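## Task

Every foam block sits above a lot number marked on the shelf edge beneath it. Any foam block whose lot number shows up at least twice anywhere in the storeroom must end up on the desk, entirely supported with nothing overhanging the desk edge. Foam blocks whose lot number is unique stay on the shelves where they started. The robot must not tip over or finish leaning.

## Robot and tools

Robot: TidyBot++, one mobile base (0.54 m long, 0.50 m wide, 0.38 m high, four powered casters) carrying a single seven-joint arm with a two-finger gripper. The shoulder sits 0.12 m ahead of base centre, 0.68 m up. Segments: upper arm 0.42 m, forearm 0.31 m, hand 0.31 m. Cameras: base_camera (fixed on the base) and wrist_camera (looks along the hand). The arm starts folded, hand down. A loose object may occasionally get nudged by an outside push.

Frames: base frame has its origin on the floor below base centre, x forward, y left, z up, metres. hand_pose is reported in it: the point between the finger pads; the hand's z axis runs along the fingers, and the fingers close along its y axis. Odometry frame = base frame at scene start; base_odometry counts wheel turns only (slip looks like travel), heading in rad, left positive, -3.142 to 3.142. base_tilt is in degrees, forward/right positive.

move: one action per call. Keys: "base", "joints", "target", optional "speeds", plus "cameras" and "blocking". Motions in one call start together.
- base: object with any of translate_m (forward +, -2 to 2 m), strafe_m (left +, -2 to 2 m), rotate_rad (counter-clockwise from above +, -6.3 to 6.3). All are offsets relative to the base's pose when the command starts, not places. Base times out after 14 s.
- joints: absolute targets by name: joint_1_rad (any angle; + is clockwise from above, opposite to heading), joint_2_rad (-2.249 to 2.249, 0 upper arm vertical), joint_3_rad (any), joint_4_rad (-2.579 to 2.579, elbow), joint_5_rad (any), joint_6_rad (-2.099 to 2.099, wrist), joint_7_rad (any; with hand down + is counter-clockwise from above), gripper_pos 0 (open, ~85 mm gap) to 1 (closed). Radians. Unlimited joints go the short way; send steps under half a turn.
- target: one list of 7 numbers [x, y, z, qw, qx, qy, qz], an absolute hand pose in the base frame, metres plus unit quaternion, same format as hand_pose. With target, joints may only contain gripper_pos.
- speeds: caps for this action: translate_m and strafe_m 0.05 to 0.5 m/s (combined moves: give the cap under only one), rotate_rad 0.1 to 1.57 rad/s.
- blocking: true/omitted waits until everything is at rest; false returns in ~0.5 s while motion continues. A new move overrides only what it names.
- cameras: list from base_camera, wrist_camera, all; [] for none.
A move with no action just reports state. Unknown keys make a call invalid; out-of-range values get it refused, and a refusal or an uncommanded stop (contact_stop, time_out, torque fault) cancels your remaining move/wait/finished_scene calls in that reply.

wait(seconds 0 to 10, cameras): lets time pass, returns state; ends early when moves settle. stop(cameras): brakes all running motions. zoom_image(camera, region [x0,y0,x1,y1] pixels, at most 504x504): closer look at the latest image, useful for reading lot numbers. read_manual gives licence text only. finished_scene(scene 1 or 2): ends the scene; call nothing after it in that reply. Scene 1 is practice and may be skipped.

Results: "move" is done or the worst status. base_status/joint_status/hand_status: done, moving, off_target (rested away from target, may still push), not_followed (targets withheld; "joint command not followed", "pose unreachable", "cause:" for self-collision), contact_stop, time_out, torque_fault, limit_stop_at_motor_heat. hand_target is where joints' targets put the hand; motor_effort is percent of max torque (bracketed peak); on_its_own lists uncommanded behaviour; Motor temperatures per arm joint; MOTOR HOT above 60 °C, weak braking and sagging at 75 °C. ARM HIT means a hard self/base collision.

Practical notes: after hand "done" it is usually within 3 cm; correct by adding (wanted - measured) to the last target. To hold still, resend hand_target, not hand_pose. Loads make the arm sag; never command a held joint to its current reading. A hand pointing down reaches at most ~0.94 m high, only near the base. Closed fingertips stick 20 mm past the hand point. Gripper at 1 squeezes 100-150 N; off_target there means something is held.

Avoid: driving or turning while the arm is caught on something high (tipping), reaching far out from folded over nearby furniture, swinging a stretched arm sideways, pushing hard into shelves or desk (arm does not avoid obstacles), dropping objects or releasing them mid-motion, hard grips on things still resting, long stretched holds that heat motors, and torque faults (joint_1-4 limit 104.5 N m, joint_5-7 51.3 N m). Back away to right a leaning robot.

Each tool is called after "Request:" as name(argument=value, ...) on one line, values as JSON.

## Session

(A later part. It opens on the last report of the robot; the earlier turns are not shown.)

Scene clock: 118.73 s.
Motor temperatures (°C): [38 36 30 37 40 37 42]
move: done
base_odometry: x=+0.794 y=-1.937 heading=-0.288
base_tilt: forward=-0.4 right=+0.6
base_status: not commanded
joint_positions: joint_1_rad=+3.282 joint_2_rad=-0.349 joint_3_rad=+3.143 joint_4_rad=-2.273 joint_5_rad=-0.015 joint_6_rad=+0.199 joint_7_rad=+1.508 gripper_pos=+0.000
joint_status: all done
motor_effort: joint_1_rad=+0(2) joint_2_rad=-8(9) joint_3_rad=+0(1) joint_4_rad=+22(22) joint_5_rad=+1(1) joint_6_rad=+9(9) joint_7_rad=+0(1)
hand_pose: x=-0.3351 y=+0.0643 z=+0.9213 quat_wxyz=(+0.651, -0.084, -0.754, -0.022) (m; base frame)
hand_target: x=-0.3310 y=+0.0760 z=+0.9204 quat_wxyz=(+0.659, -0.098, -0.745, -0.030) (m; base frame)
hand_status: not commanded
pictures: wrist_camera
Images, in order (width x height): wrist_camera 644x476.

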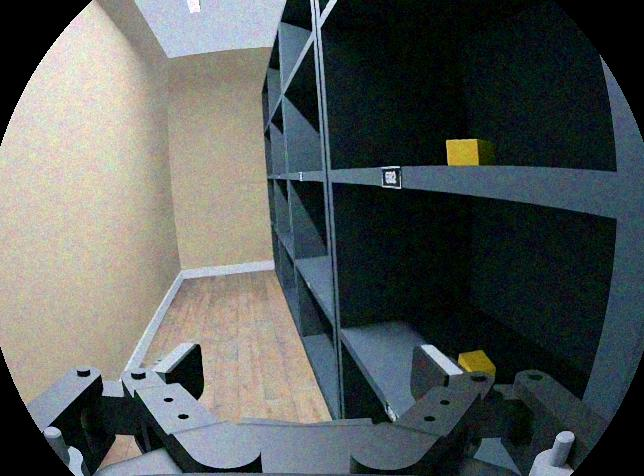

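Request:
zoom_image(camera="wrist_camera", region=[340, 120, 500, 240])

Request:
move(joints={"joint_1_rad": 3.75, "joint_6_rad": 0.05}, base={"strafe_m": -0.1}, cameras=["wrist_camera"])

Scaled by 3.150.

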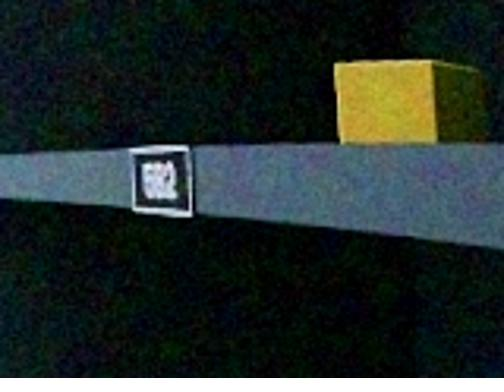

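Scene clock: 120.67 s.
Motor temperatures (°C): [38 36 30 37 40 37 42]
move: done
base_odometry: x=+0.765 y=-2.033 heading=-0.288
base_tilt: forward=-0.3 right=+0.6
base_status: done
joint_positions: joint_1_rad=+3.732 joint_2_rad=-0.349 joint_3_rad=+3.141 joint_4_rad=-2.273 joint_5_rad=-0.015 joint_6_rad=+0.099 joint_7_rad=+1.508 gripper_pos=+0.000
joint_status: all done
motor_effort: joint_1_rad=-1(2) joint_2_rad=-8(10) joint_3_rad=+0(2) joint_4_rad=+22(22) joint_5_rad=+1(1) joint_6_rad=+9(10) joint_7_rad=+0(1)
hand_pose: x=-0.2575 y=+0.2508 z=+0.8908 quat_wxyz=(+0.592, -0.259, -0.747, -0.156) (m; base frame)
hand_target: x=-0.2441 y=+0.2526 z=+0.8601 quat_wxyz=(+0.562, -0.280, -0.764, -0.150) (m; base frame)
hand_status: not commanded
pictures: wrist_camera
Images, in order (width x height): wrist_camera 644x476.

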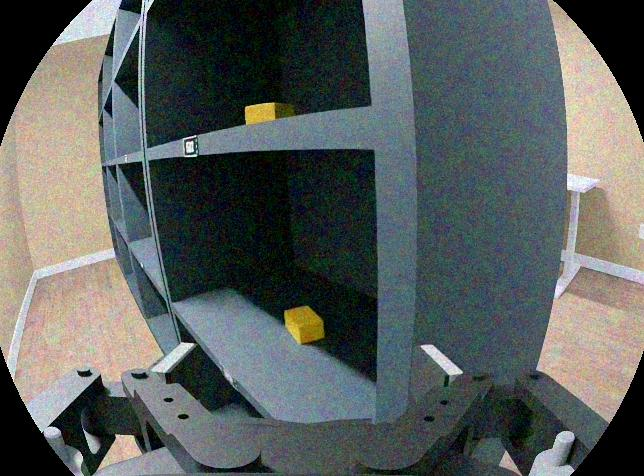

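Request:
move(base={"translate_m": -0.75, "strafe_m": -0.25}, joints={"joint_1_rad": 4.2}, cameras=["wrist_camera"])

Scene clock: 124.37 s.
Motor temperatures (°C): [38 36 30 37 40 37 42]
move: done
base_odometry: x=-0.025 y=-2.060 heading=-0.288
base_tilt: forward=-0.4 right=+0.6
base_status: done
joint_positions: joint_1_rad=+4.182 joint_2_rad=-0.350 joint_3_rad=+3.141 joint_4_rad=-2.273 joint_5_rad=-0.015 joint_6_rad=+0.097 joint_7_rad=+1.508 gripper_pos=+0.000
joint_status: all done
motor_effort: joint_1_rad=-1(2) joint_2_rad=-8(9) joint_3_rad=+0(2) joint_4_rad=+21(22) joint_5_rad=+1(1) joint_6_rad=+8(9) joint_7_rad=+0(1)
hand_pose: x=-0.1107 y=+0.3894 z=+0.8901 quat_wxyz=(+0.542, -0.420, -0.671, -0.283) (m; base frame)
hand_target: x=-0.0981 y=+0.3854 z=+0.8601 quat_wxyz=(+0.514, -0.443, -0.682, -0.272) (m; base frame)
hand_status: not commanded
pictures: wrist_camera
Images, in order (width x height): wrist_camera 644x476.

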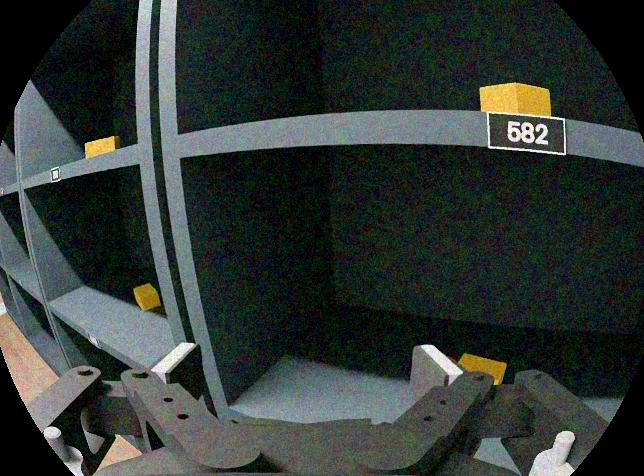

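Request:
move(joints={"joint_6_rad": -0.25}, cameras=["wrist_camera"])

Request:
move(base={"translate_m": -0.5}, cameras=["wrist_camera"])

Request:
move(base={"translate_m": -0.5}, cameras=["wrist_camera"])

Scene clock: 125.63 s.
Motor temperatures (°C): [38 36 30 37 40 37 42]
move: done
base_odometry: x=-0.025 y=-2.060 heading=-0.288
base_tilt: forward=-0.4 right=+0.6
base_status: not commanded
joint_positions: joint_1_rad=+4.182 joint_2_rad=-0.350 joint_3_rad=+3.141 joint_4_rad=-2.286 joint_5_rad=-0.015 joint_6_rad=-0.210 joint_7_rad=+1.508 gripper_pos=+0.000
joint_status: all done
motor_effort: joint_1_rad=+0(1) joint_2_rad=-7(9) joint_3_rad=+1(1) joint_4_rad=+20(24) joint_5_rad=+1(1) joint_6_rad=+7(9) joint_7_rad=+0(0)
hand_pose: x=-0.0909 y=+0.3528 z=+0.7952 quat_wxyz=(+0.424, -0.465, -0.746, -0.220) (m; base frame)
hand_target: x=-0.0827 y=+0.3449 z=+0.7777 quat_wxyz=(+0.405, -0.480, -0.751, -0.205) (m; base frame)
hand_status: not commanded
pictures: wrist_camera
Images, in order (width x height): wrist_camera 644x476.

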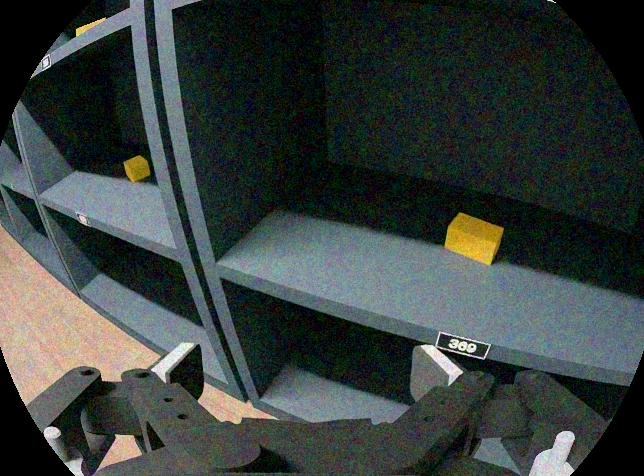

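Scene clock: 127.97 s.
Motor temperatures (°C): [38 36 30 37 40 37 42]
move: done
base_odometry: x=-0.504 y=-1.918 heading=-0.287
base_tilt: forward=-0.4 right=+0.6
base_status: done
joint_positions: joint_1_rad=+4.183 joint_2_rad=-0.350 joint_3_rad=+3.141 joint_4_rad=-2.286 joint_5_rad=-0.015 joint_6_rad=-0.210 joint_7_rad=+1.508 gripper_pos=+0.000
joint_status: not commanded
motor_effort: joint_1_rad=+0(1) joint_2_rad=-7(9) joint_3_rad=+0(2) joint_4_rad=+20(21) joint_5_rad=+1(1) joint_6_rad=+7(8) joint_7_rad=+0(1)
hand_pose: x=-0.0904 y=+0.3531 z=+0.7953 quat_wxyz=(+0.424, -0.466, -0.745, -0.220) (m; base frame)
hand_target: x=-0.0827 y=+0.3449 z=+0.7777 quat_wxyz=(+0.405, -0.480, -0.751, -0.205) (m; base frame)
hand_status: not commanded
pictures: wrist_camera
Images, in order (width x height): wrist_camera 644x476.

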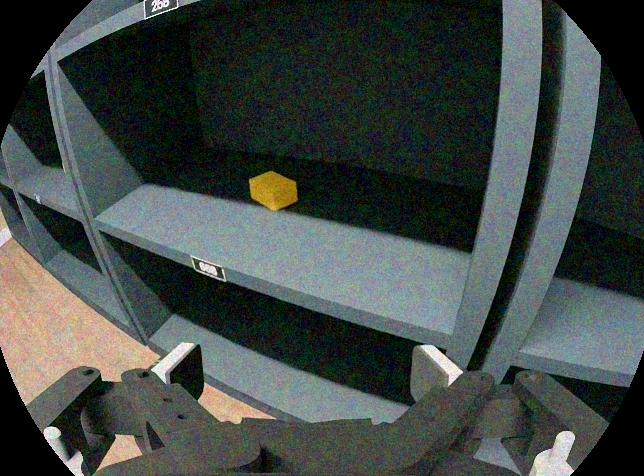

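Scene clock: 130.30 s.
Motor temperatures (°C): [38 36 30 37 40 37 42]
move: done
base_odometry: x=-0.984 y=-1.777 heading=-0.287
base_tilt: forward=-0.3 right=+0.6
base_status: done
joint_positions: joint_1_rad=+4.184 joint_2_rad=-0.350 joint_3_rad=+3.141 joint_4_rad=-2.286 joint_5_rad=-0.015 joint_6_rad=-0.210 joint_7_rad=+1.508 gripper_pos=+0.000
joint_status: not commanded
motor_effort: joint_1_rad=-1(1) joint_2_rad=-8(9) joint_3_rad=+1(2) joint_4_rad=+21(21) joint_5_rad=+1(1) joint_6_rad=+8(8) joint_7_rad=+0(1)
hand_pose: x=-0.0902 y=+0.3532 z=+0.7953 quat_wxyz=(+0.424, -0.466, -0.745, -0.220) (m; base frame)
hand_target: x=-0.0827 y=+0.3449 z=+0.7777 quat_wxyz=(+0.405, -0.480, -0.751, -0.205) (m; base frame)
hand_status: not commanded
pictures: wrist_camera
Images, in order (width x height): wrist_camera 644x476.

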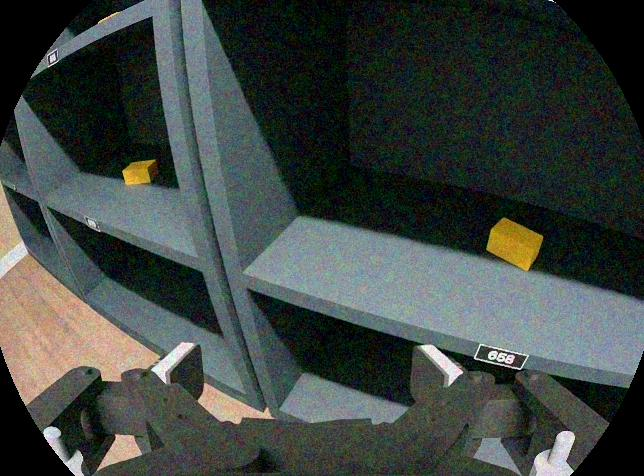

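Request:
zoom_image(camera="wrist_camera", region=[440, 320, 560, 390])

Request:
move(base={"translate_m": -0.5}, joints={"joint_6_rad": -0.1}, cameras=["wrist_camera"])

Request:
zoom_image(camera="wrist_camera", region=[40, 0, 320, 300])

Scaled by 4.200.

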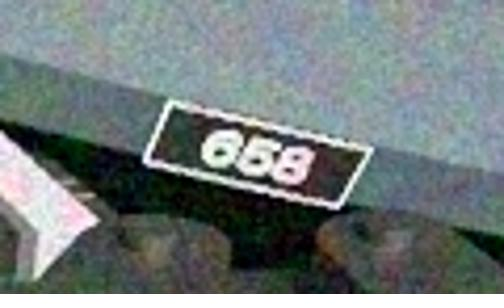

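Scene clock: 132.83 s.
Motor temperatures (°C): [38 36 30 37 40 37 42]
move: done
base_odometry: x=-1.464 y=-1.636 heading=-0.286
base_tilt: forward=-0.4 right=+0.6
base_status: done
joint_positions: joint_1_rad=+4.184 joint_2_rad=-0.350 joint_3_rad=+3.141 joint_4_rad=-2.287 joint_5_rad=-0.015 joint_6_rad=-0.108 joint_7_rad=+1.508 gripper_pos=+0.000
joint_status: all done
motor_effort: joint_1_rad=-1(1) joint_2_rad=-8(9) joint_3_rad=+1(2) joint_4_rad=+21(23) joint_5_rad=+1(1) joint_6_rad=+8(9) joint_7_rad=+0(1)
hand_pose: x=-0.0977 y=+0.3671 z=+0.8226 quat_wxyz=(+0.462, -0.453, -0.723, -0.241) (m; base frame)
hand_target: x=-0.0919 y=+0.3678 z=+0.8173 quat_wxyz=(+0.461, -0.463, -0.718, -0.239) (m; base frame)
hand_status: not commanded
pictures: wrist_camera
Images, in order (width x height): wrist_camera 644x476.

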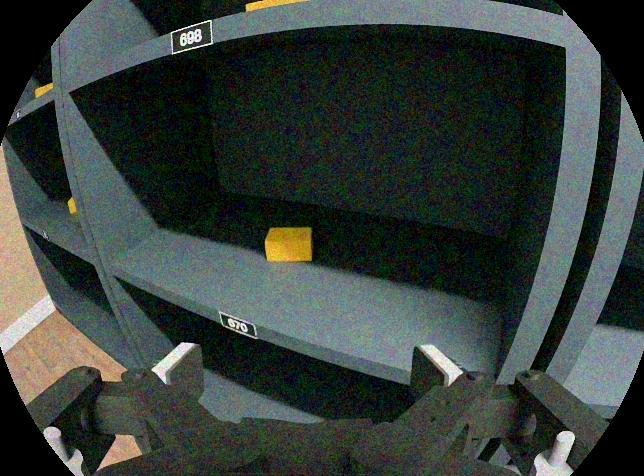

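Scaled by 1.680.

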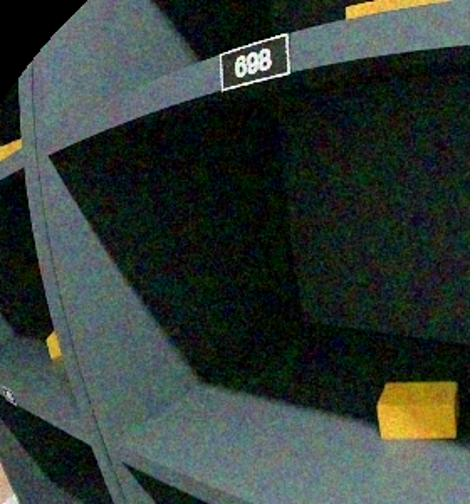

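Request:
move(base={"translate_m": -0.75}, cameras=["wrist_camera"])

Request:
zoom_image(camera="wrist_camera", region=[100, 0, 400, 360])

Scene clock: 137.87 s.
Motor temperatures (°C): [38 36 30 37 40 37 42]
move: done
base_odometry: x=-2.183 y=-1.424 heading=-0.286
base_tilt: forward=-0.4 right=+0.6
base_status: done
joint_positions: joint_1_rad=+4.185 joint_2_rad=-0.350 joint_3_rad=+3.141 joint_4_rad=-2.287 joint_5_rad=-0.015 joint_6_rad=-0.108 joint_7_rad=+1.508 gripper_pos=+0.000
joint_status: not commanded
motor_effort: joint_1_rad=+0(1) joint_2_rad=-8(9) joint_3_rad=+0(2) joint_4_rad=+21(22) joint_5_rad=+1(1) joint_6_rad=+8(9) joint_7_rad=+0(1)
hand_pose: x=-0.0976 y=+0.3672 z=+0.8226 quat_wxyz=(+0.462, -0.453, -0.723, -0.241) (m; base frame)
hand_target: x=-0.0919 y=+0.3678 z=+0.8173 quat_wxyz=(+0.461, -0.463, -0.718, -0.239) (m; base frame)
hand_status: not commanded
pictures: wrist_camera
Images, in order (width x height): wrist_camera 644x476.

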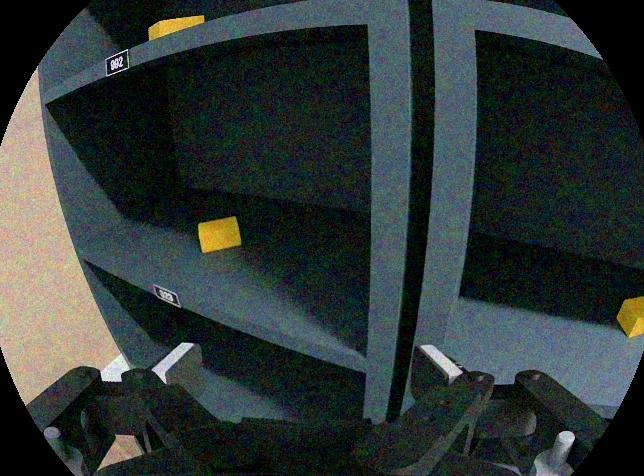

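Scaled by 1.400.

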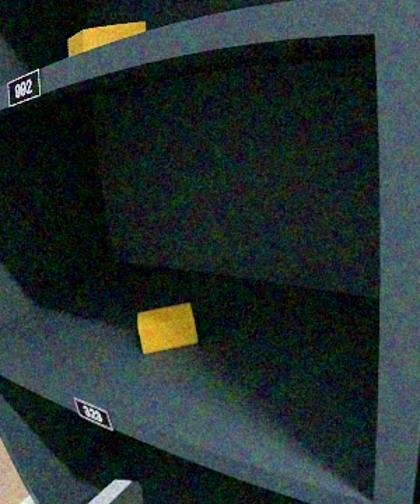

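Request:
zoom_image(camera="wrist_camera", region=[90, 30, 150, 90])

Request:
zoom_image(camera="wrist_camera", region=[140, 270, 200, 330])

Scaled by 8.400.

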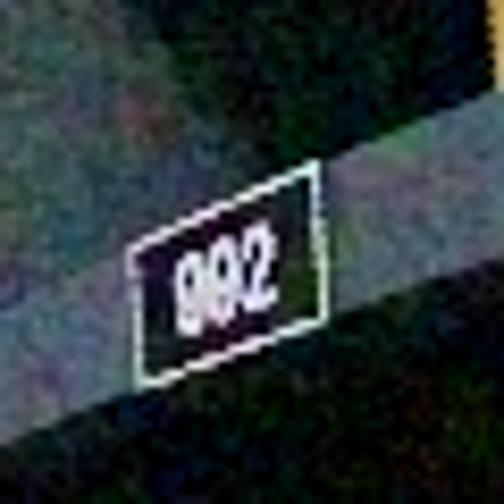

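Scaled by 8.400.

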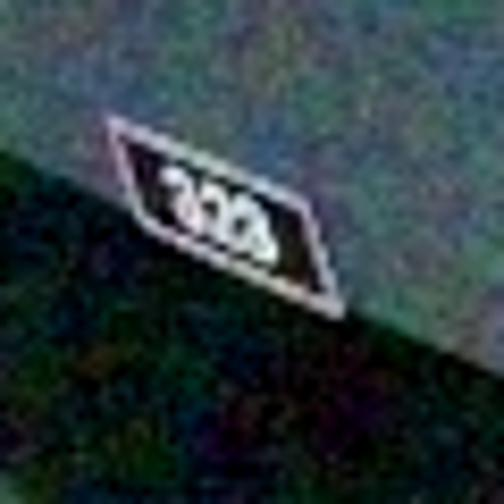

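Request:
move(base={"translate_m": -0.22}, cameras=["wrist_camera"])

Request:
zoom_image(camera="wrist_camera", region=[150, 250, 300, 370])

Scene clock: 140.73 s.
Motor temperatures (°C): [38 36 30 37 40 37 42]
move: done
base_odometry: x=-2.394 y=-1.362 heading=-0.286
base_tilt: forward=-0.4 right=+0.6
base_status: done
joint_positions: joint_1_rad=+4.185 joint_2_rad=-0.350 joint_3_rad=+3.141 joint_4_rad=-2.287 joint_5_rad=-0.015 joint_6_rad=-0.108 joint_7_rad=+1.508 gripper_pos=+0.000
joint_status: not commanded
motor_effort: joint_1_rad=+0(1) joint_2_rad=-8(9) joint_3_rad=+1(2) joint_4_rad=+22(22) joint_5_rad=+1(1) joint_6_rad=+8(8) joint_7_rad=+0(1)
hand_pose: x=-0.0975 y=+0.3672 z=+0.8227 quat_wxyz=(+0.462, -0.453, -0.723, -0.241) (m; base frame)
hand_target: x=-0.0919 y=+0.3678 z=+0.8173 quat_wxyz=(+0.461, -0.463, -0.718, -0.239) (m; base frame)
hand_status: not commanded
pictures: wrist_camera
Images, in order (width x height): wrist_camera 644x476.

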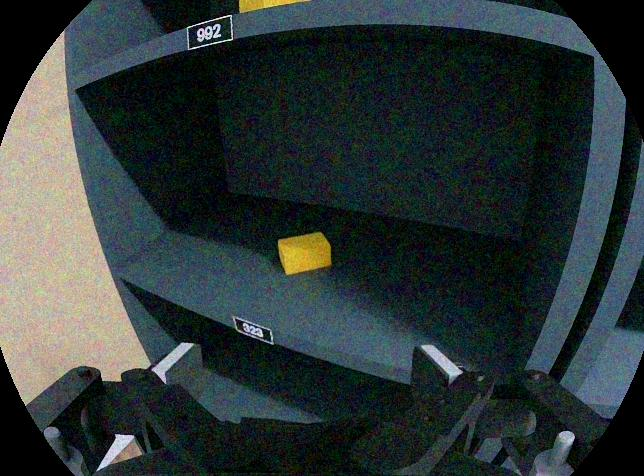

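Scaled by 3.360.

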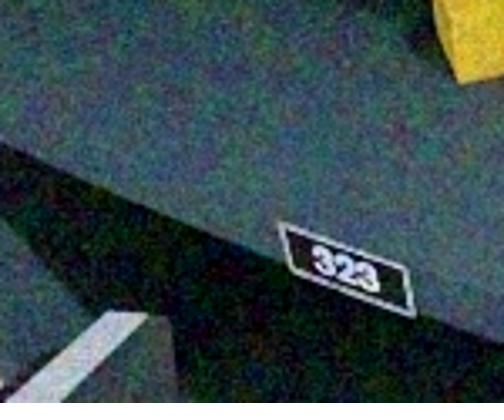

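Request:
move(base={"translate_m": 0.68, "strafe_m": -0.1}, cameras=["wrist_camera"])

Request:
move(joints={"joint_1_rad": 4.712, "joint_2_rad": -0.08, "joint_4_rad": -1.285, "joint_6_rad": -0.68, "joint_7_rad": 1.54, "joint_5_rad": 0}, cameras=["wrist_camera"])

Scene clock: 143.80 s.
Motor temperatures (°C): [37 36 30 37 40 37 42]
move: done
base_odometry: x=-1.770 y=-1.650 heading=-0.287
base_tilt: forward=-0.3 right=+0.6
base_status: done
joint_positions: joint_1_rad=+4.185 joint_2_rad=-0.350 joint_3_rad=+3.141 joint_4_rad=-2.287 joint_5_rad=-0.015 joint_6_rad=-0.108 joint_7_rad=+1.508 gripper_pos=+0.000
joint_status: not commanded
motor_effort: joint_1_rad=+0(1) joint_2_rad=-7(10) joint_3_rad=+1(2) joint_4_rad=+21(22) joint_5_rad=+1(1) joint_6_rad=+7(9) joint_7_rad=+0(1)
hand_pose: x=-0.0974 y=+0.3673 z=+0.8227 quat_wxyz=(+0.462, -0.453, -0.723, -0.242) (m; base frame)
hand_target: x=-0.0919 y=+0.3678 z=+0.8173 quat_wxyz=(+0.461, -0.463, -0.718, -0.239) (m; base frame)
hand_status: not commanded
pictures: wrist_camera
Images, in order (width x height): wrist_camera 644x476.

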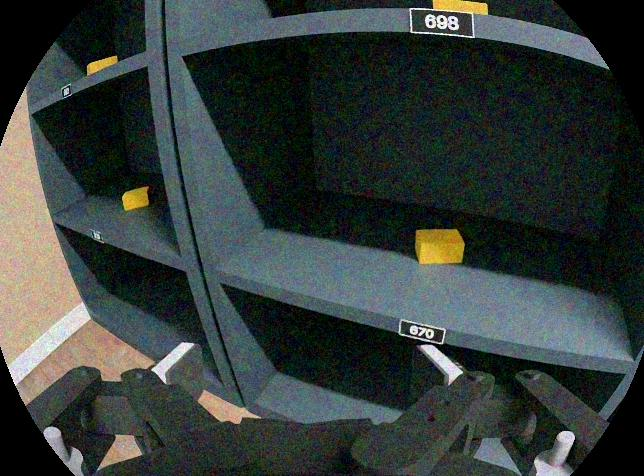

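Scene clock: 146.33 s.
Motor temperatures (°C): [37 36 30 37 40 37 42]
move: done
base_odometry: x=-1.770 y=-1.650 heading=-0.287
base_tilt: forward=-0.4 right=+0.6
base_status: not commanded
joint_positions: joint_1_rad=+4.694 joint_2_rad=-0.106 joint_3_rad=+3.141 joint_4_rad=-1.299 joint_5_rad=-0.015 joint_6_rad=-0.630 joint_7_rad=+1.508 gripper_pos=+0.000
joint_status: all done
motor_effort: joint_1_rad=+0(2) joint_2_rad=-16(17) joint_3_rad=+0(1) joint_4_rad=+21(23) joint_5_rad=+1(1) joint_6_rad=+8(9) joint_7_rad=+0(1)
hand_pose: x=+0.1041 y=+0.5491 z=+1.1380 quat_wxyz=(+0.455, -0.573, -0.545, -0.409) (m; base frame)
hand_target: x=+0.1174 y=+0.5560 z=+1.1175 quat_wxyz=(+0.422, -0.581, -0.563, -0.409) (m; base frame)
hand_status: not commanded
pictures: wrist_camera
Images, in order (width x height): wrist_camera 644x476.

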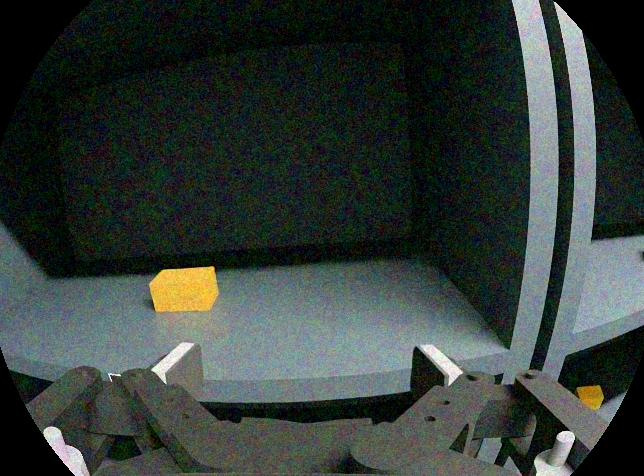

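Request:
move(joints={"joint_1_rad": 4.6, "joint_2_rad": 0.0, "joint_4_rad": -1.2, "joint_5_rad": 0.9, "joint_6_rad": -1.86, "joint_7_rad": 0.8}, cameras=["wrist_camera"])

Request:
move(base={"rotate_rad": 1.57}, joints={"joint_1_rad": 6.5})

Scene clock: 150.63 s.
Motor temperatures (°C): [37 36 30 37 40 37 42]
move: done
base_odometry: x=-1.770 y=-1.650 heading=-0.287
base_tilt: forward=-0.3 right=+0.6
base_status: not commanded
joint_positions: joint_1_rad=+4.617 joint_2_rad=-0.019 joint_3_rad=+3.141 joint_4_rad=-1.216 joint_5_rad=+0.835 joint_6_rad=-1.809 joint_7_rad=+0.842 gripper_pos=+0.000
joint_status: all done
motor_effort: joint_1_rad=-1(2) joint_2_rad=-14(18) joint_3_rad=+0(2) joint_4_rad=+16(22) joint_5_rad=+7(7) joint_6_rad=+2(8) joint_7_rad=+0(1)
hand_pose: x=+0.3131 y=+0.3106 z=+1.0014 quat_wxyz=(-0.083, -0.869, -0.303, -0.383) (m; base frame)
hand_target: x=+0.3189 y=+0.3019 z=+1.0112 quat_wxyz=(-0.104, -0.870, -0.270, -0.400) (m; base frame)
hand_status: not commanded
pictures: wrist_camera
Images, in order (width x height): wrist_camera 644x476.

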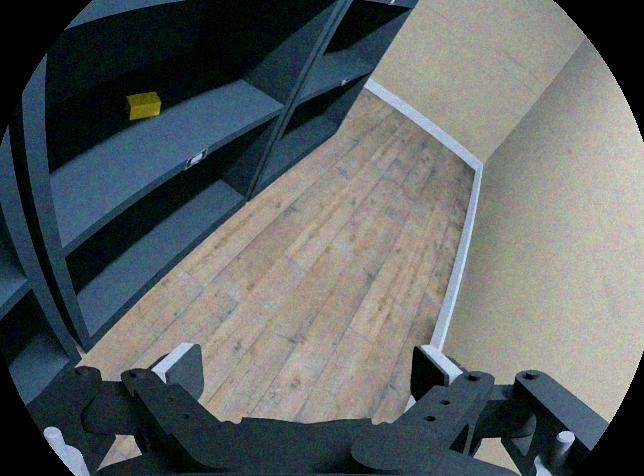

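Scene clock: 155.40 s.
Motor temperatures (°C): [37 36 30 37 40 37 42]
move: time_out
base_odometry: x=-1.771 y=-1.648 heading=-0.123
base_tilt: forward=-0.3 right=+0.6
base_status: rotate_rad time_out (by the wheels' count: +0.164 of +1.570)
joint_positions: joint_1_rad=+6.489 joint_2_rad=-0.006 joint_3_rad=+3.137 joint_4_rad=-1.214 joint_5_rad=+0.844 joint_6_rad=-1.812 joint_7_rad=+0.842 gripper_pos=+0.000
joint_status: all done
motor_effort: joint_1_rad=+0(8) joint_2_rad=-15(20) joint_3_rad=+0(8) joint_4_rad=+17(17) joint_5_rad=+7(9) joint_6_rad=+2(3) joint_7_rad=+0(1)
hand_pose: x=+0.3614 y=-0.2787 z=+0.9998 quat_wxyz=(-0.363, -0.759, +0.517, -0.156) (m; base frame)
hand_target: x=+0.3400 y=-0.2868 z=+1.0112 quat_wxyz=(-0.386, -0.725, +0.551, -0.148) (m; base frame)
hand_status: not commanded
pictures: base_camera, wrist_camera
Images, in order (width x height): base_camera 644x364, wrist_camera 644x476.

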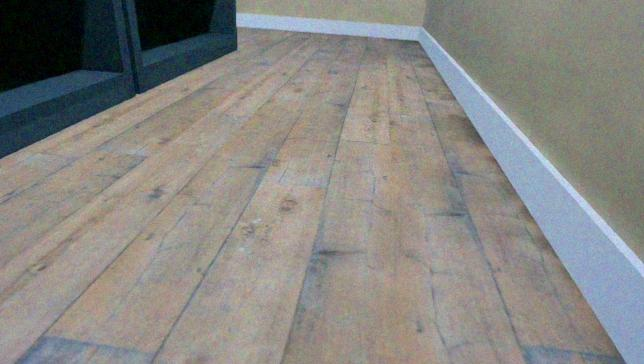

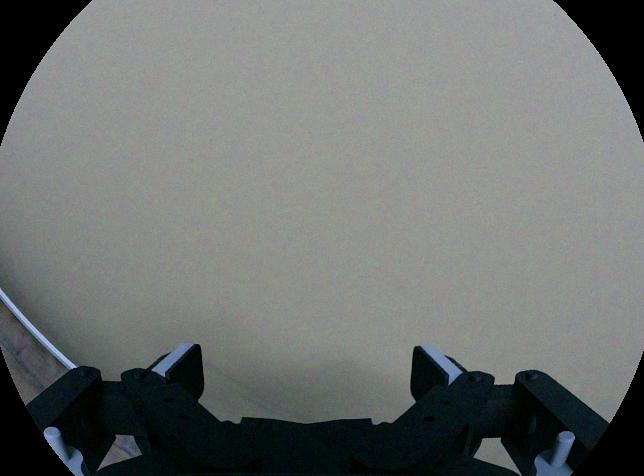

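Request:
move(base={"strafe_m": 0.2}, cameras=[])

Request:
move(base={"rotate_rad": 1.406})

Scene clock: 157.30 s.
Motor temperatures (°C): [37 36 30 37 40 37 42]
move: done
base_odometry: x=-1.747 y=-1.449 heading=-0.121
base_tilt: forward=-0.3 right=+0.6
base_status: done
joint_positions: joint_1_rad=+6.490 joint_2_rad=-0.006 joint_3_rad=+3.137 joint_4_rad=-1.214 joint_5_rad=+0.844 joint_6_rad=-1.813 joint_7_rad=+0.842 gripper_pos=+0.000
joint_status: not commanded
motor_effort: joint_1_rad=+0(2) joint_2_rad=-15(17) joint_3_rad=+0(2) joint_4_rad=+16(17) joint_5_rad=+7(8) joint_6_rad=+1(3) joint_7_rad=+0(1)
hand_pose: x=+0.3609 y=-0.2788 z=+0.9997 quat_wxyz=(-0.363, -0.759, +0.518, -0.155) (m; base frame)
hand_target: x=+0.3400 y=-0.2868 z=+1.0112 quat_wxyz=(-0.386, -0.725, +0.551, -0.148) (m; base frame)
hand_status: not commanded
pictures: none
No camera images: "cameras" was empty.

Scene clock: 159.50 s.
Motor temperatures (°C): [37 36 30 37 40 37 42]
move: done
base_odometry: x=-1.747 y=-1.449 heading=+1.284
base_tilt: forward=-0.3 right=+0.6
base_status: done
joint_positions: joint_1_rad=+6.491 joint_2_rad=-0.006 joint_3_rad=+3.137 joint_4_rad=-1.214 joint_5_rad=+0.844 joint_6_rad=-1.813 joint_7_rad=+0.842 gripper_pos=+0.000
joint_status: not commanded
motor_effort: joint_1_rad=+0(2) joint_2_rad=-15(18) joint_3_rad=+0(2) joint_4_rad=+17(17) joint_5_rad=+7(8) joint_6_rad=+2(3) joint_7_rad=+0(1)
hand_pose: x=+0.3605 y=-0.2792 z=+0.9997 quat_wxyz=(-0.363, -0.759, +0.518, -0.155) (m; base frame)
hand_target: x=+0.3400 y=-0.2868 z=+1.0112 quat_wxyz=(-0.386, -0.725, +0.551, -0.148) (m; base frame)
hand_status: not commanded
pictures: base_camera, wrist_camera
Images, in order (width x height): base_camera 644x364, wrist_camera 644x476.

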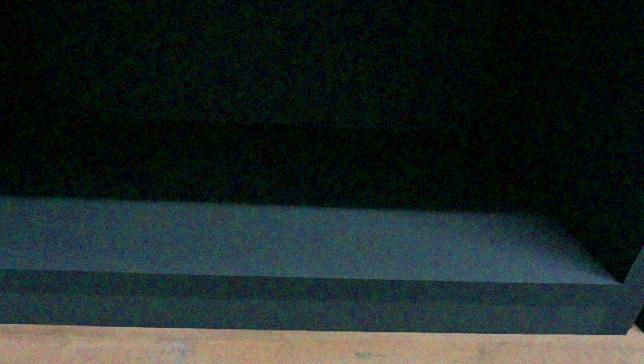

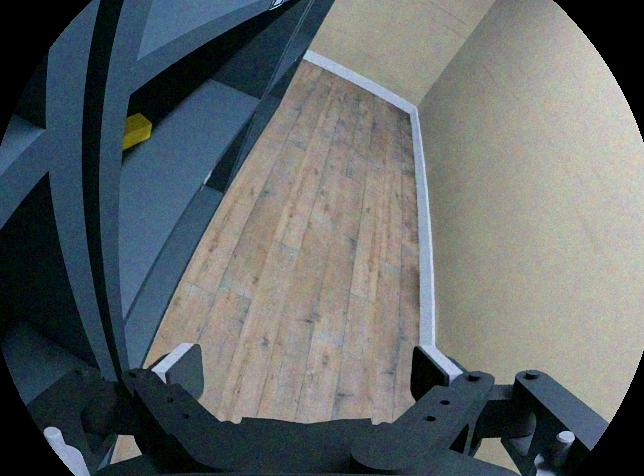

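Request:
move(base={"strafe_m": 0.416}, cameras=[])

Request:
move(joints={"joint_1_rad": 6.497, "joint_2_rad": 0.43, "joint_4_rad": -0.36, "joint_5_rad": 0.93, "joint_6_rad": -1.87, "joint_7_rad": 0.80})

Scene clock: 162.00 s.
Motor temperatures (°C): [37 36 30 37 40 37 42]
move: done
base_odometry: x=-2.146 y=-1.331 heading=+1.285
base_tilt: forward=-0.4 right=+0.6
base_status: done
joint_positions: joint_1_rad=+6.492 joint_2_rad=-0.006 joint_3_rad=+3.137 joint_4_rad=-1.214 joint_5_rad=+0.844 joint_6_rad=-1.813 joint_7_rad=+0.842 gripper_pos=+0.000
joint_status: not commanded
motor_effort: joint_1_rad=-1(2) joint_2_rad=-15(17) joint_3_rad=+0(3) joint_4_rad=+16(17) joint_5_rad=+7(8) joint_6_rad=+2(3) joint_7_rad=+0(1)
hand_pose: x=+0.3601 y=-0.2793 z=+0.9998 quat_wxyz=(-0.363, -0.758, +0.519, -0.154) (m; base frame)
hand_target: x=+0.3400 y=-0.2868 z=+1.0112 quat_wxyz=(-0.386, -0.725, +0.551, -0.148) (m; base frame)
hand_status: not commanded
pictures: none
No camera images: "cameras" was empty.

Scene clock: 164.13 s.
Motor temperatures (°C): [37 36 30 37 40 37 42]
move: done
base_odometry: x=-2.146 y=-1.331 heading=+1.285
base_tilt: forward=-0.3 right=+0.6
base_status: not commanded
joint_positions: joint_1_rad=+6.492 joint_2_rad=+0.403 joint_3_rad=+3.137 joint_4_rad=-0.379 joint_5_rad=+0.864 joint_6_rad=-1.820 joint_7_rad=+0.842 gripper_pos=+0.000
joint_status: all done
motor_effort: joint_1_rad=+0(2) joint_2_rad=-26(28) joint_3_rad=+1(2) joint_4_rad=+13(17) joint_5_rad=+5(8) joint_6_rad=+6(6) joint_7_rad=+0(1)
hand_pose: x=+0.5340 y=-0.3199 z=+1.0990 quat_wxyz=(-0.288, -0.688, +0.580, -0.328) (m; base frame)
hand_target: x=+0.5171 y=-0.3292 z=+1.0944 quat_wxyz=(-0.311, -0.656, +0.613, -0.311) (m; base frame)
hand_status: not commanded
pictures: base_camera, wrist_camera
Images, in order (width x height): base_camera 644x364, wrist_camera 644x476.

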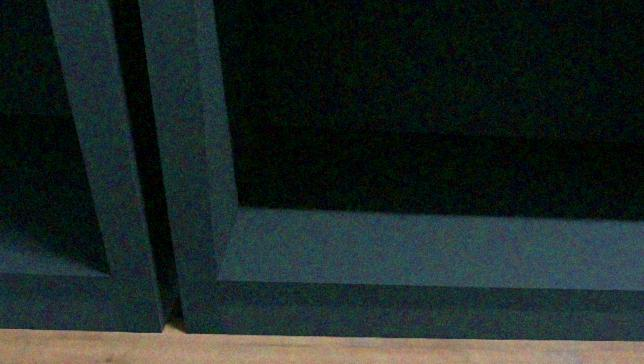

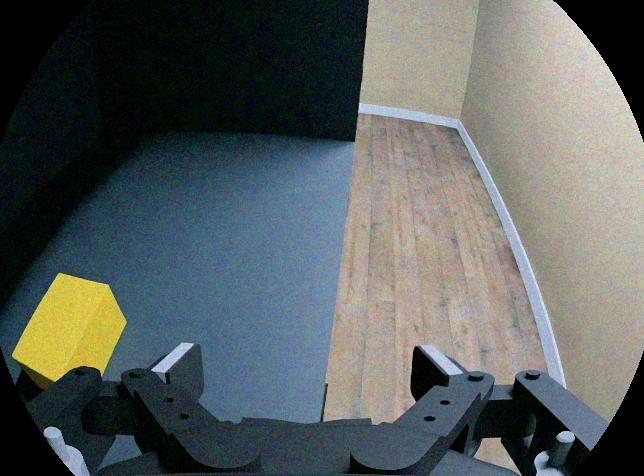

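Request:
move(joints={"joint_2_rad": 0.573, "joint_4_rad": -0.26, "joint_5_rad": 1.0, "joint_6_rad": -1.63, "joint_7_rad": 0.77}, base={"strafe_m": 0.045}, cameras=["wrist_camera"])

Request:
move(base={"translate_m": 0.13}, speeds={"translate_m": 0.2})

Scene clock: 166.60 s.
Motor temperatures (°C): [37 36 30 37 40 37 42]
move: done
base_odometry: x=-2.189 y=-1.319 heading=+1.286
base_tilt: forward=-0.3 right=+0.6
base_status: done
joint_positions: joint_1_rad=+6.491 joint_2_rad=+0.559 joint_3_rad=+3.137 joint_4_rad=-0.276 joint_5_rad=+0.935 joint_6_rad=-1.680 joint_7_rad=+0.814 gripper_pos=+0.000
joint_status: all done
motor_effort: joint_1_rad=+0(3) joint_2_rad=-33(37) joint_3_rad=+2(3) joint_4_rad=+14(16) joint_5_rad=+6(7) joint_6_rad=+6(7) joint_7_rad=+0(1)
hand_pose: x=+0.6119 y=-0.3558 z=+1.0895 quat_wxyz=(-0.319, -0.668, +0.557, -0.376) (m; base frame)
hand_target: x=+0.6112 y=-0.3732 z=+1.1100 quat_wxyz=(-0.338, -0.633, +0.565, -0.407) (m; base frame)
hand_status: not commanded
pictures: wrist_camera
Images, in order (width x height): wrist_camera 644x476.

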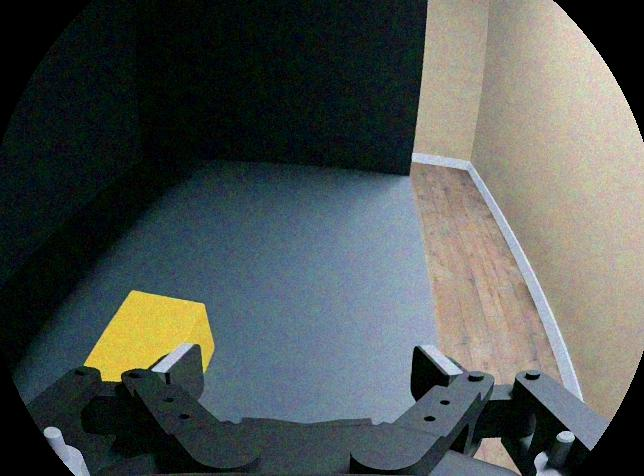

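Scene clock: 168.03 s.
Motor temperatures (°C): [37 36 30 37 40 37 42]
move: done
base_odometry: x=-2.153 y=-1.194 heading=+1.286
base_tilt: forward=-0.3 right=+0.6
base_status: done
joint_positions: joint_1_rad=+6.491 joint_2_rad=+0.560 joint_3_rad=+3.137 joint_4_rad=-0.274 joint_5_rad=+0.938 joint_6_rad=-1.679 joint_7_rad=+0.813 gripper_pos=+0.000
joint_status: not commanded
motor_effort: joint_1_rad=-1(2) joint_2_rad=-34(38) joint_3_rad=+2(2) joint_4_rad=+14(15) joint_5_rad=+6(7) joint_6_rad=+5(7) joint_7_rad=+0(1)
hand_pose: x=+0.6113 y=-0.3565 z=+1.0906 quat_wxyz=(-0.321, -0.667, +0.557, -0.377) (m; base frame)
hand_target: x=+0.6112 y=-0.3732 z=+1.1100 quat_wxyz=(-0.338, -0.633, +0.565, -0.407) (m; base frame)
hand_status: not commanded
pictures: base_camera, wrist_camera
Images, in order (width x height): base_camera 644x364, wrist_camera 644x476.

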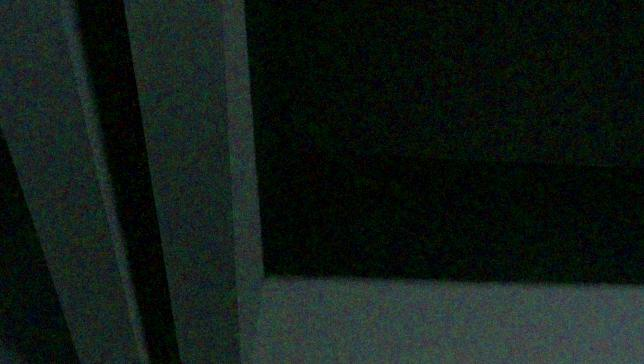

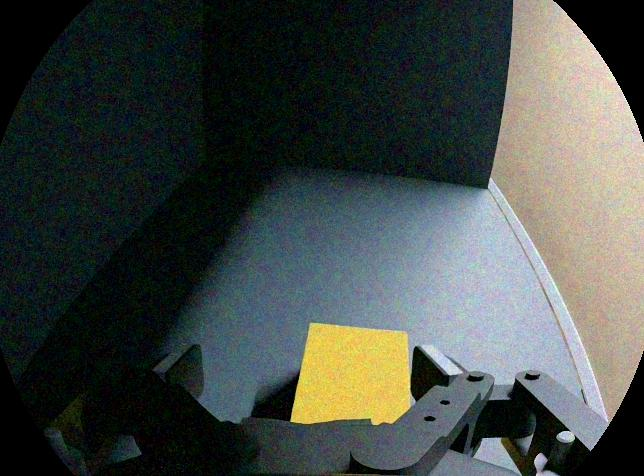

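Request:
move(base={"translate_m": -0.026}, cameras=[])

Request:
move(joints={"joint_2_rad": 0.502, "joint_4_rad": -0.48, "joint_6_rad": -1.54, "joint_7_rad": 0.65}, cameras=["wrist_camera"])

Scene clock: 169.20 s.
Motor temperatures (°C): [37 36 30 37 40 37 42]
move: done
base_odometry: x=-2.160 y=-1.219 heading=+1.286
base_tilt: forward=-0.3 right=+0.6
base_status: done
joint_positions: joint_1_rad=+6.491 joint_2_rad=+0.554 joint_3_rad=+3.137 joint_4_rad=-0.273 joint_5_rad=+0.940 joint_6_rad=-1.679 joint_7_rad=+0.813 gripper_pos=+0.000
joint_status: not commanded
motor_effort: joint_1_rad=+0(3) joint_2_rad=-33(36) joint_3_rad=+2(3) joint_4_rad=+15(15) joint_5_rad=+6(7) joint_6_rad=+5(7) joint_7_rad=+0(1)
hand_pose: x=+0.6082 y=-0.3566 z=+1.0952 quat_wxyz=(-0.320, -0.664, +0.558, -0.381) (m; base frame)
hand_target: x=+0.6112 y=-0.3732 z=+1.1100 quat_wxyz=(-0.338, -0.633, +0.565, -0.407) (m; base frame)
hand_status: not commanded
pictures: none
No camera images: "cameras" was empty.

Scene clock: 170.43 s.
Motor temperatures (°C): [37 36 30 37 40 37 42]
move: done
base_odometry: x=-2.160 y=-1.219 heading=+1.286
base_tilt: forward=-0.3 right=+0.6
base_status: not commanded
joint_positions: joint_1_rad=+6.491 joint_2_rad=+0.507 joint_3_rad=+3.137 joint_4_rad=-0.452 joint_5_rad=+0.940 joint_6_rad=-1.596 joint_7_rad=+0.695 gripper_pos=+0.000
joint_status: all done
motor_effort: joint_1_rad=-1(1) joint_2_rad=-33(34) joint_3_rad=+2(2) joint_4_rad=+16(17) joint_5_rad=+7(7) joint_6_rad=+5(6) joint_7_rad=+0(1)
hand_pose: x=+0.6170 y=-0.3596 z=+1.0750 quat_wxyz=(-0.320, -0.659, +0.561, -0.385) (m; base frame)
hand_target: x=+0.6162 y=-0.3747 z=+1.0905 quat_wxyz=(-0.340, -0.634, +0.560, -0.411) (m; base frame)
hand_status: not commanded
pictures: wrist_camera
Images, in order (width x height): wrist_camera 644x476.

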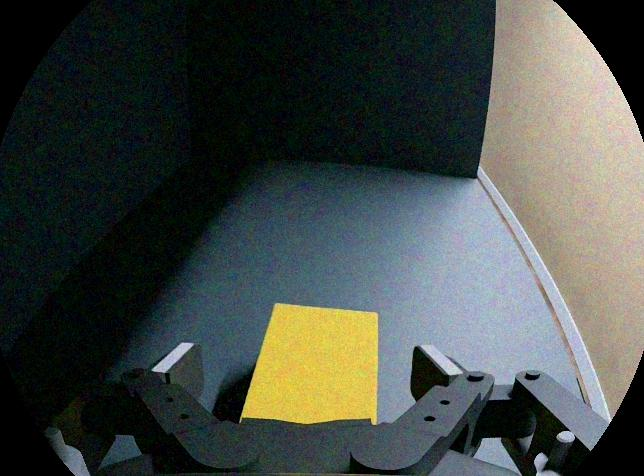

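Request:
move(joints={"joint_2_rad": 0.43, "joint_4_rad": -0.71, "joint_6_rad": -1.45, "joint_7_rad": 0.525}, cameras=["wrist_camera"])

Scene clock: 172.53 s.
Motor temperatures (°C): [37 36 30 37 40 37 42]
move: done
base_odometry: x=-2.160 y=-1.219 heading=+1.286
base_tilt: forward=-0.3 right=+0.6
base_status: not commanded
joint_positions: joint_1_rad=+6.491 joint_2_rad=+0.435 joint_3_rad=+3.137 joint_4_rad=-0.681 joint_5_rad=+0.940 joint_6_rad=-1.505 joint_7_rad=+0.570 gripper_pos=+0.000
joint_status: all done
motor_effort: joint_1_rad=-1(1) joint_2_rad=-32(33) joint_3_rad=+2(2) joint_4_rad=+18(18) joint_5_rad=+7(7) joint_6_rad=+4(5) joint_7_rad=+0(1)
hand_pose: x=+0.6153 y=-0.3586 z=+1.0451 quat_wxyz=(-0.320, -0.660, +0.561, -0.383) (m; base frame)
hand_target: x=+0.6162 y=-0.3728 z=+1.0592 quat_wxyz=(-0.337, -0.639, +0.557, -0.410) (m; base frame)
hand_status: not commanded
pictures: wrist_camera
Images, in order (width x height): wrist_camera 644x476.

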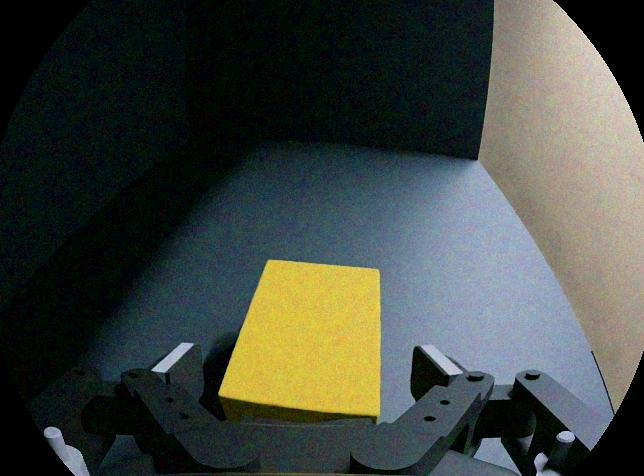

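Request:
move(joints={"gripper_pos": 0.55}, cameras=["wrist_camera"])

Request:
move(joints={"joint_2_rad": 0.54, "joint_4_rad": -0.36, "joint_6_rad": -1.62, "joint_7_rad": 0.72}, cameras=["wrist_camera"])

Scene clock: 173.53 s.
Motor temperatures (°C): [37 36 30 37 40 37 42]
move: off_target
base_odometry: x=-2.160 y=-1.219 heading=+1.286
base_tilt: forward=-0.3 right=+0.6
base_status: not commanded
joint_positions: joint_1_rad=+6.491 joint_2_rad=+0.432 joint_3_rad=+3.137 joint_4_rad=-0.682 joint_5_rad=+0.941 joint_6_rad=-1.503 joint_7_rad=+0.568 gripper_pos=+0.427
joint_status: gripper_pos off_target (ended at +0.427, target +0.550)
motor_effort: joint_1_rad=+0(1) joint_2_rad=-32(33) joint_3_rad=+2(2) joint_4_rad=+17(18) joint_5_rad=+7(8) joint_6_rad=+5(5) joint_7_rad=+0(1)
hand_pose: x=+0.6145 y=-0.3585 z=+1.0473 quat_wxyz=(-0.319, -0.659, +0.561, -0.386) (m; base frame)
hand_target: x=+0.6162 y=-0.3728 z=+1.0592 quat_wxyz=(-0.337, -0.639, +0.557, -0.410) (m; base frame)
hand_status: not commanded
pictures: wrist_camera
Images, in order (width x height): wrist_camera 644x476.

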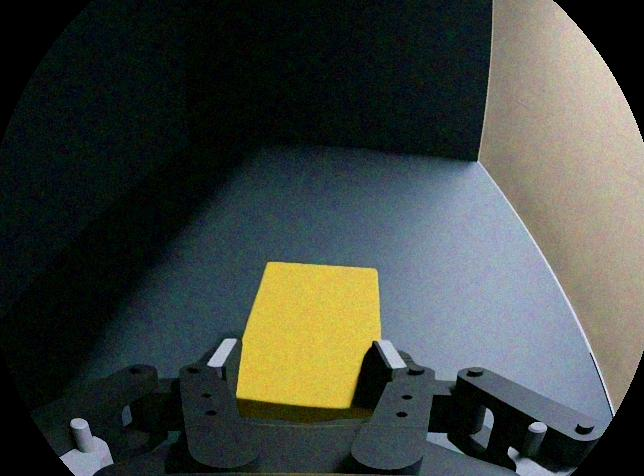

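Scene clock: 175.00 s.
Motor temperatures (°C): [37 36 30 37 40 37 42]
move: done
base_odometry: x=-2.160 y=-1.219 heading=+1.286
base_tilt: forward=-0.3 right=+0.6
base_status: not commanded
joint_positions: joint_1_rad=+6.491 joint_2_rad=+0.509 joint_3_rad=+3.137 joint_4_rad=-0.377 joint_5_rad=+0.941 joint_6_rad=-1.572 joint_7_rad=+0.676 gripper_pos=+0.427
joint_status: all done
motor_effort: joint_1_rad=+0(1) joint_2_rad=-32(34) joint_3_rad=+2(2) joint_4_rad=+16(19) joint_5_rad=+7(8) joint_6_rad=+6(7) joint_7_rad=+0(1)
hand_pose: x=+0.6205 y=-0.3607 z=+1.1052 quat_wxyz=(-0.300, -0.637, +0.569, -0.425) (m; base frame)
hand_target: x=+0.6063 y=-0.3723 z=+1.0968 quat_wxyz=(-0.342, -0.634, +0.570, -0.395) (m; base frame)
hand_status: not commanded
pictures: wrist_camera
Images, in order (width x height): wrist_camera 644x476.

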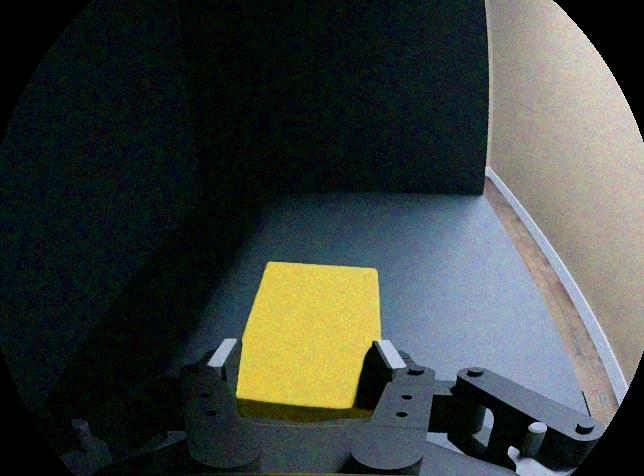

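Request:
move(base={"translate_m": -0.27}, cameras=[])

Request:
move(joints={"joint_2_rad": -0.3, "joint_4_rad": -1.3}, cameras=["wrist_camera"])

Request:
move(joints={"joint_1_rad": 6.283, "joint_2_rad": -0.33, "joint_4_rad": -2.35, "joint_5_rad": 0, "joint_6_rad": -0.2, "joint_7_rad": 1.55})

Scene clock: 177.40 s.
Motor temperatures (°C): [37 36 30 37 40 37 42]
move: done
base_odometry: x=-2.236 y=-1.478 heading=+1.287
base_tilt: forward=-0.3 right=+0.6
base_status: done
joint_positions: joint_1_rad=+6.493 joint_2_rad=+0.521 joint_3_rad=+3.138 joint_4_rad=-0.373 joint_5_rad=+0.943 joint_6_rad=-1.578 joint_7_rad=+0.677 gripper_pos=+0.427
joint_status: not commanded
motor_effort: joint_1_rad=+0(6) joint_2_rad=-33(39) joint_3_rad=+2(3) joint_4_rad=+16(18) joint_5_rad=+7(8) joint_6_rad=+5(7) joint_7_rad=+0(1)
hand_pose: x=+0.6228 y=-0.3627 z=+1.0989 quat_wxyz=(-0.304, -0.638, +0.570, -0.419) (m; base frame)
hand_target: x=+0.6063 y=-0.3723 z=+1.0968 quat_wxyz=(-0.342, -0.634, +0.570, -0.395) (m; base frame)
hand_status: not commanded
pictures: none
No camera images: "cameras" was empty.

Scene clock: 179.63 s.
Motor temperatures (°C): [37 36 30 37 40 37 42]
move: done
base_odometry: x=-2.236 y=-1.478 heading=+1.287
base_tilt: forward=-0.4 right=+0.6
base_status: not commanded
joint_positions: joint_1_rad=+6.493 joint_2_rad=-0.290 joint_3_rad=+3.138 joint_4_rad=-1.271 joint_5_rad=+0.943 joint_6_rad=-1.578 joint_7_rad=+0.677 gripper_pos=+0.427
joint_status: all done
motor_effort: joint_1_rad=-1(1) joint_2_rad=-6(35) joint_3_rad=-1(2) joint_4_rad=+16(17) joint_5_rad=+7(7) joint_6_rad=+5(6) joint_7_rad=-1(1)
hand_pose: x=+0.3037 y=-0.2943 z=+1.1068 quat_wxyz=(-0.323, -0.657, +0.560, -0.387) (m; base frame)
hand_target: x=+0.2770 y=-0.3008 z=+1.1038 quat_wxyz=(-0.363, -0.656, +0.556, -0.358) (m; base frame)
hand_status: not commanded
pictures: wrist_camera
Images, in order (width x height): wrist_camera 644x476.

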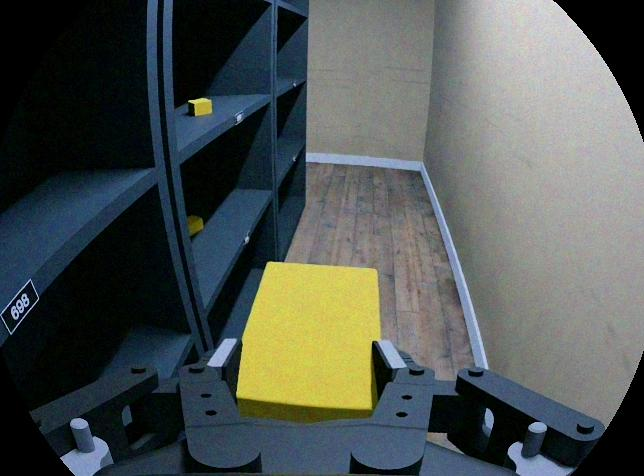

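Scene clock: 182.37 s.
Motor temperatures (°C): [37 36 30 37 40 37 42]
move: done
base_odometry: x=-2.236 y=-1.478 heading=+1.287
base_tilt: forward=-0.4 right=+0.6
base_status: not commanded
joint_positions: joint_1_rad=+6.302 joint_2_rad=-0.314 joint_3_rad=+3.138 joint_4_rad=-2.321 joint_5_rad=+0.071 joint_6_rad=-0.258 joint_7_rad=+1.506 gripper_pos=+0.427
joint_status: all done
motor_effort: joint_1_rad=+0(2) joint_2_rad=-8(11) joint_3_rad=+0(1) joint_4_rad=+20(23) joint_5_rad=+1(8) joint_6_rad=+7(8) joint_7_rad=-1(1)
hand_pose: x=+0.5132 y=-0.0103 z=+0.7503 quat_wxyz=(-0.013, -0.905, +0.009, -0.425) (m; base frame)
hand_target: x=+0.5138 y=+0.0014 z=+0.7552 quat_wxyz=(+0.005, -0.896, +0.009, -0.445) (m; base frame)
hand_status: not commanded
pictures: base_camera, wrist_camera
Images, in order (width x height): base_camera 644x364, wrist_camera 644x476.

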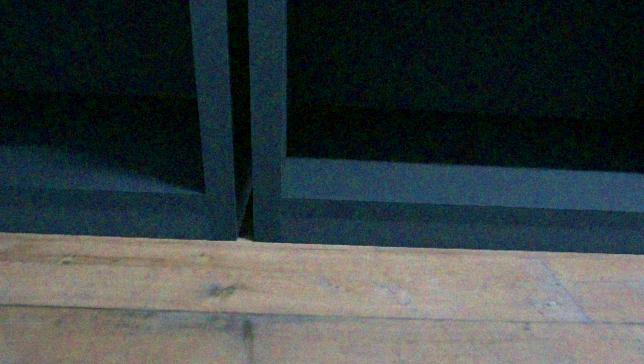

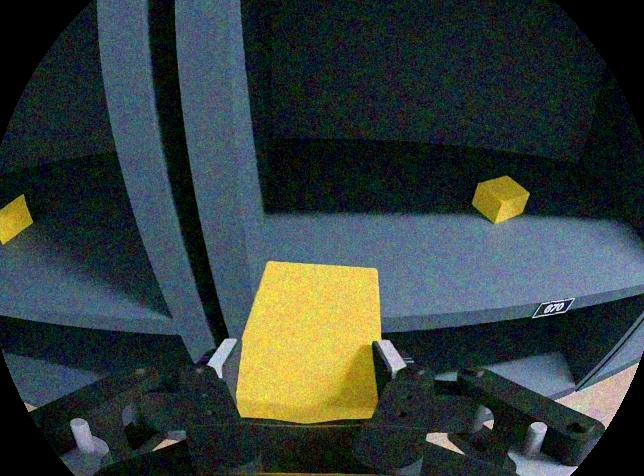

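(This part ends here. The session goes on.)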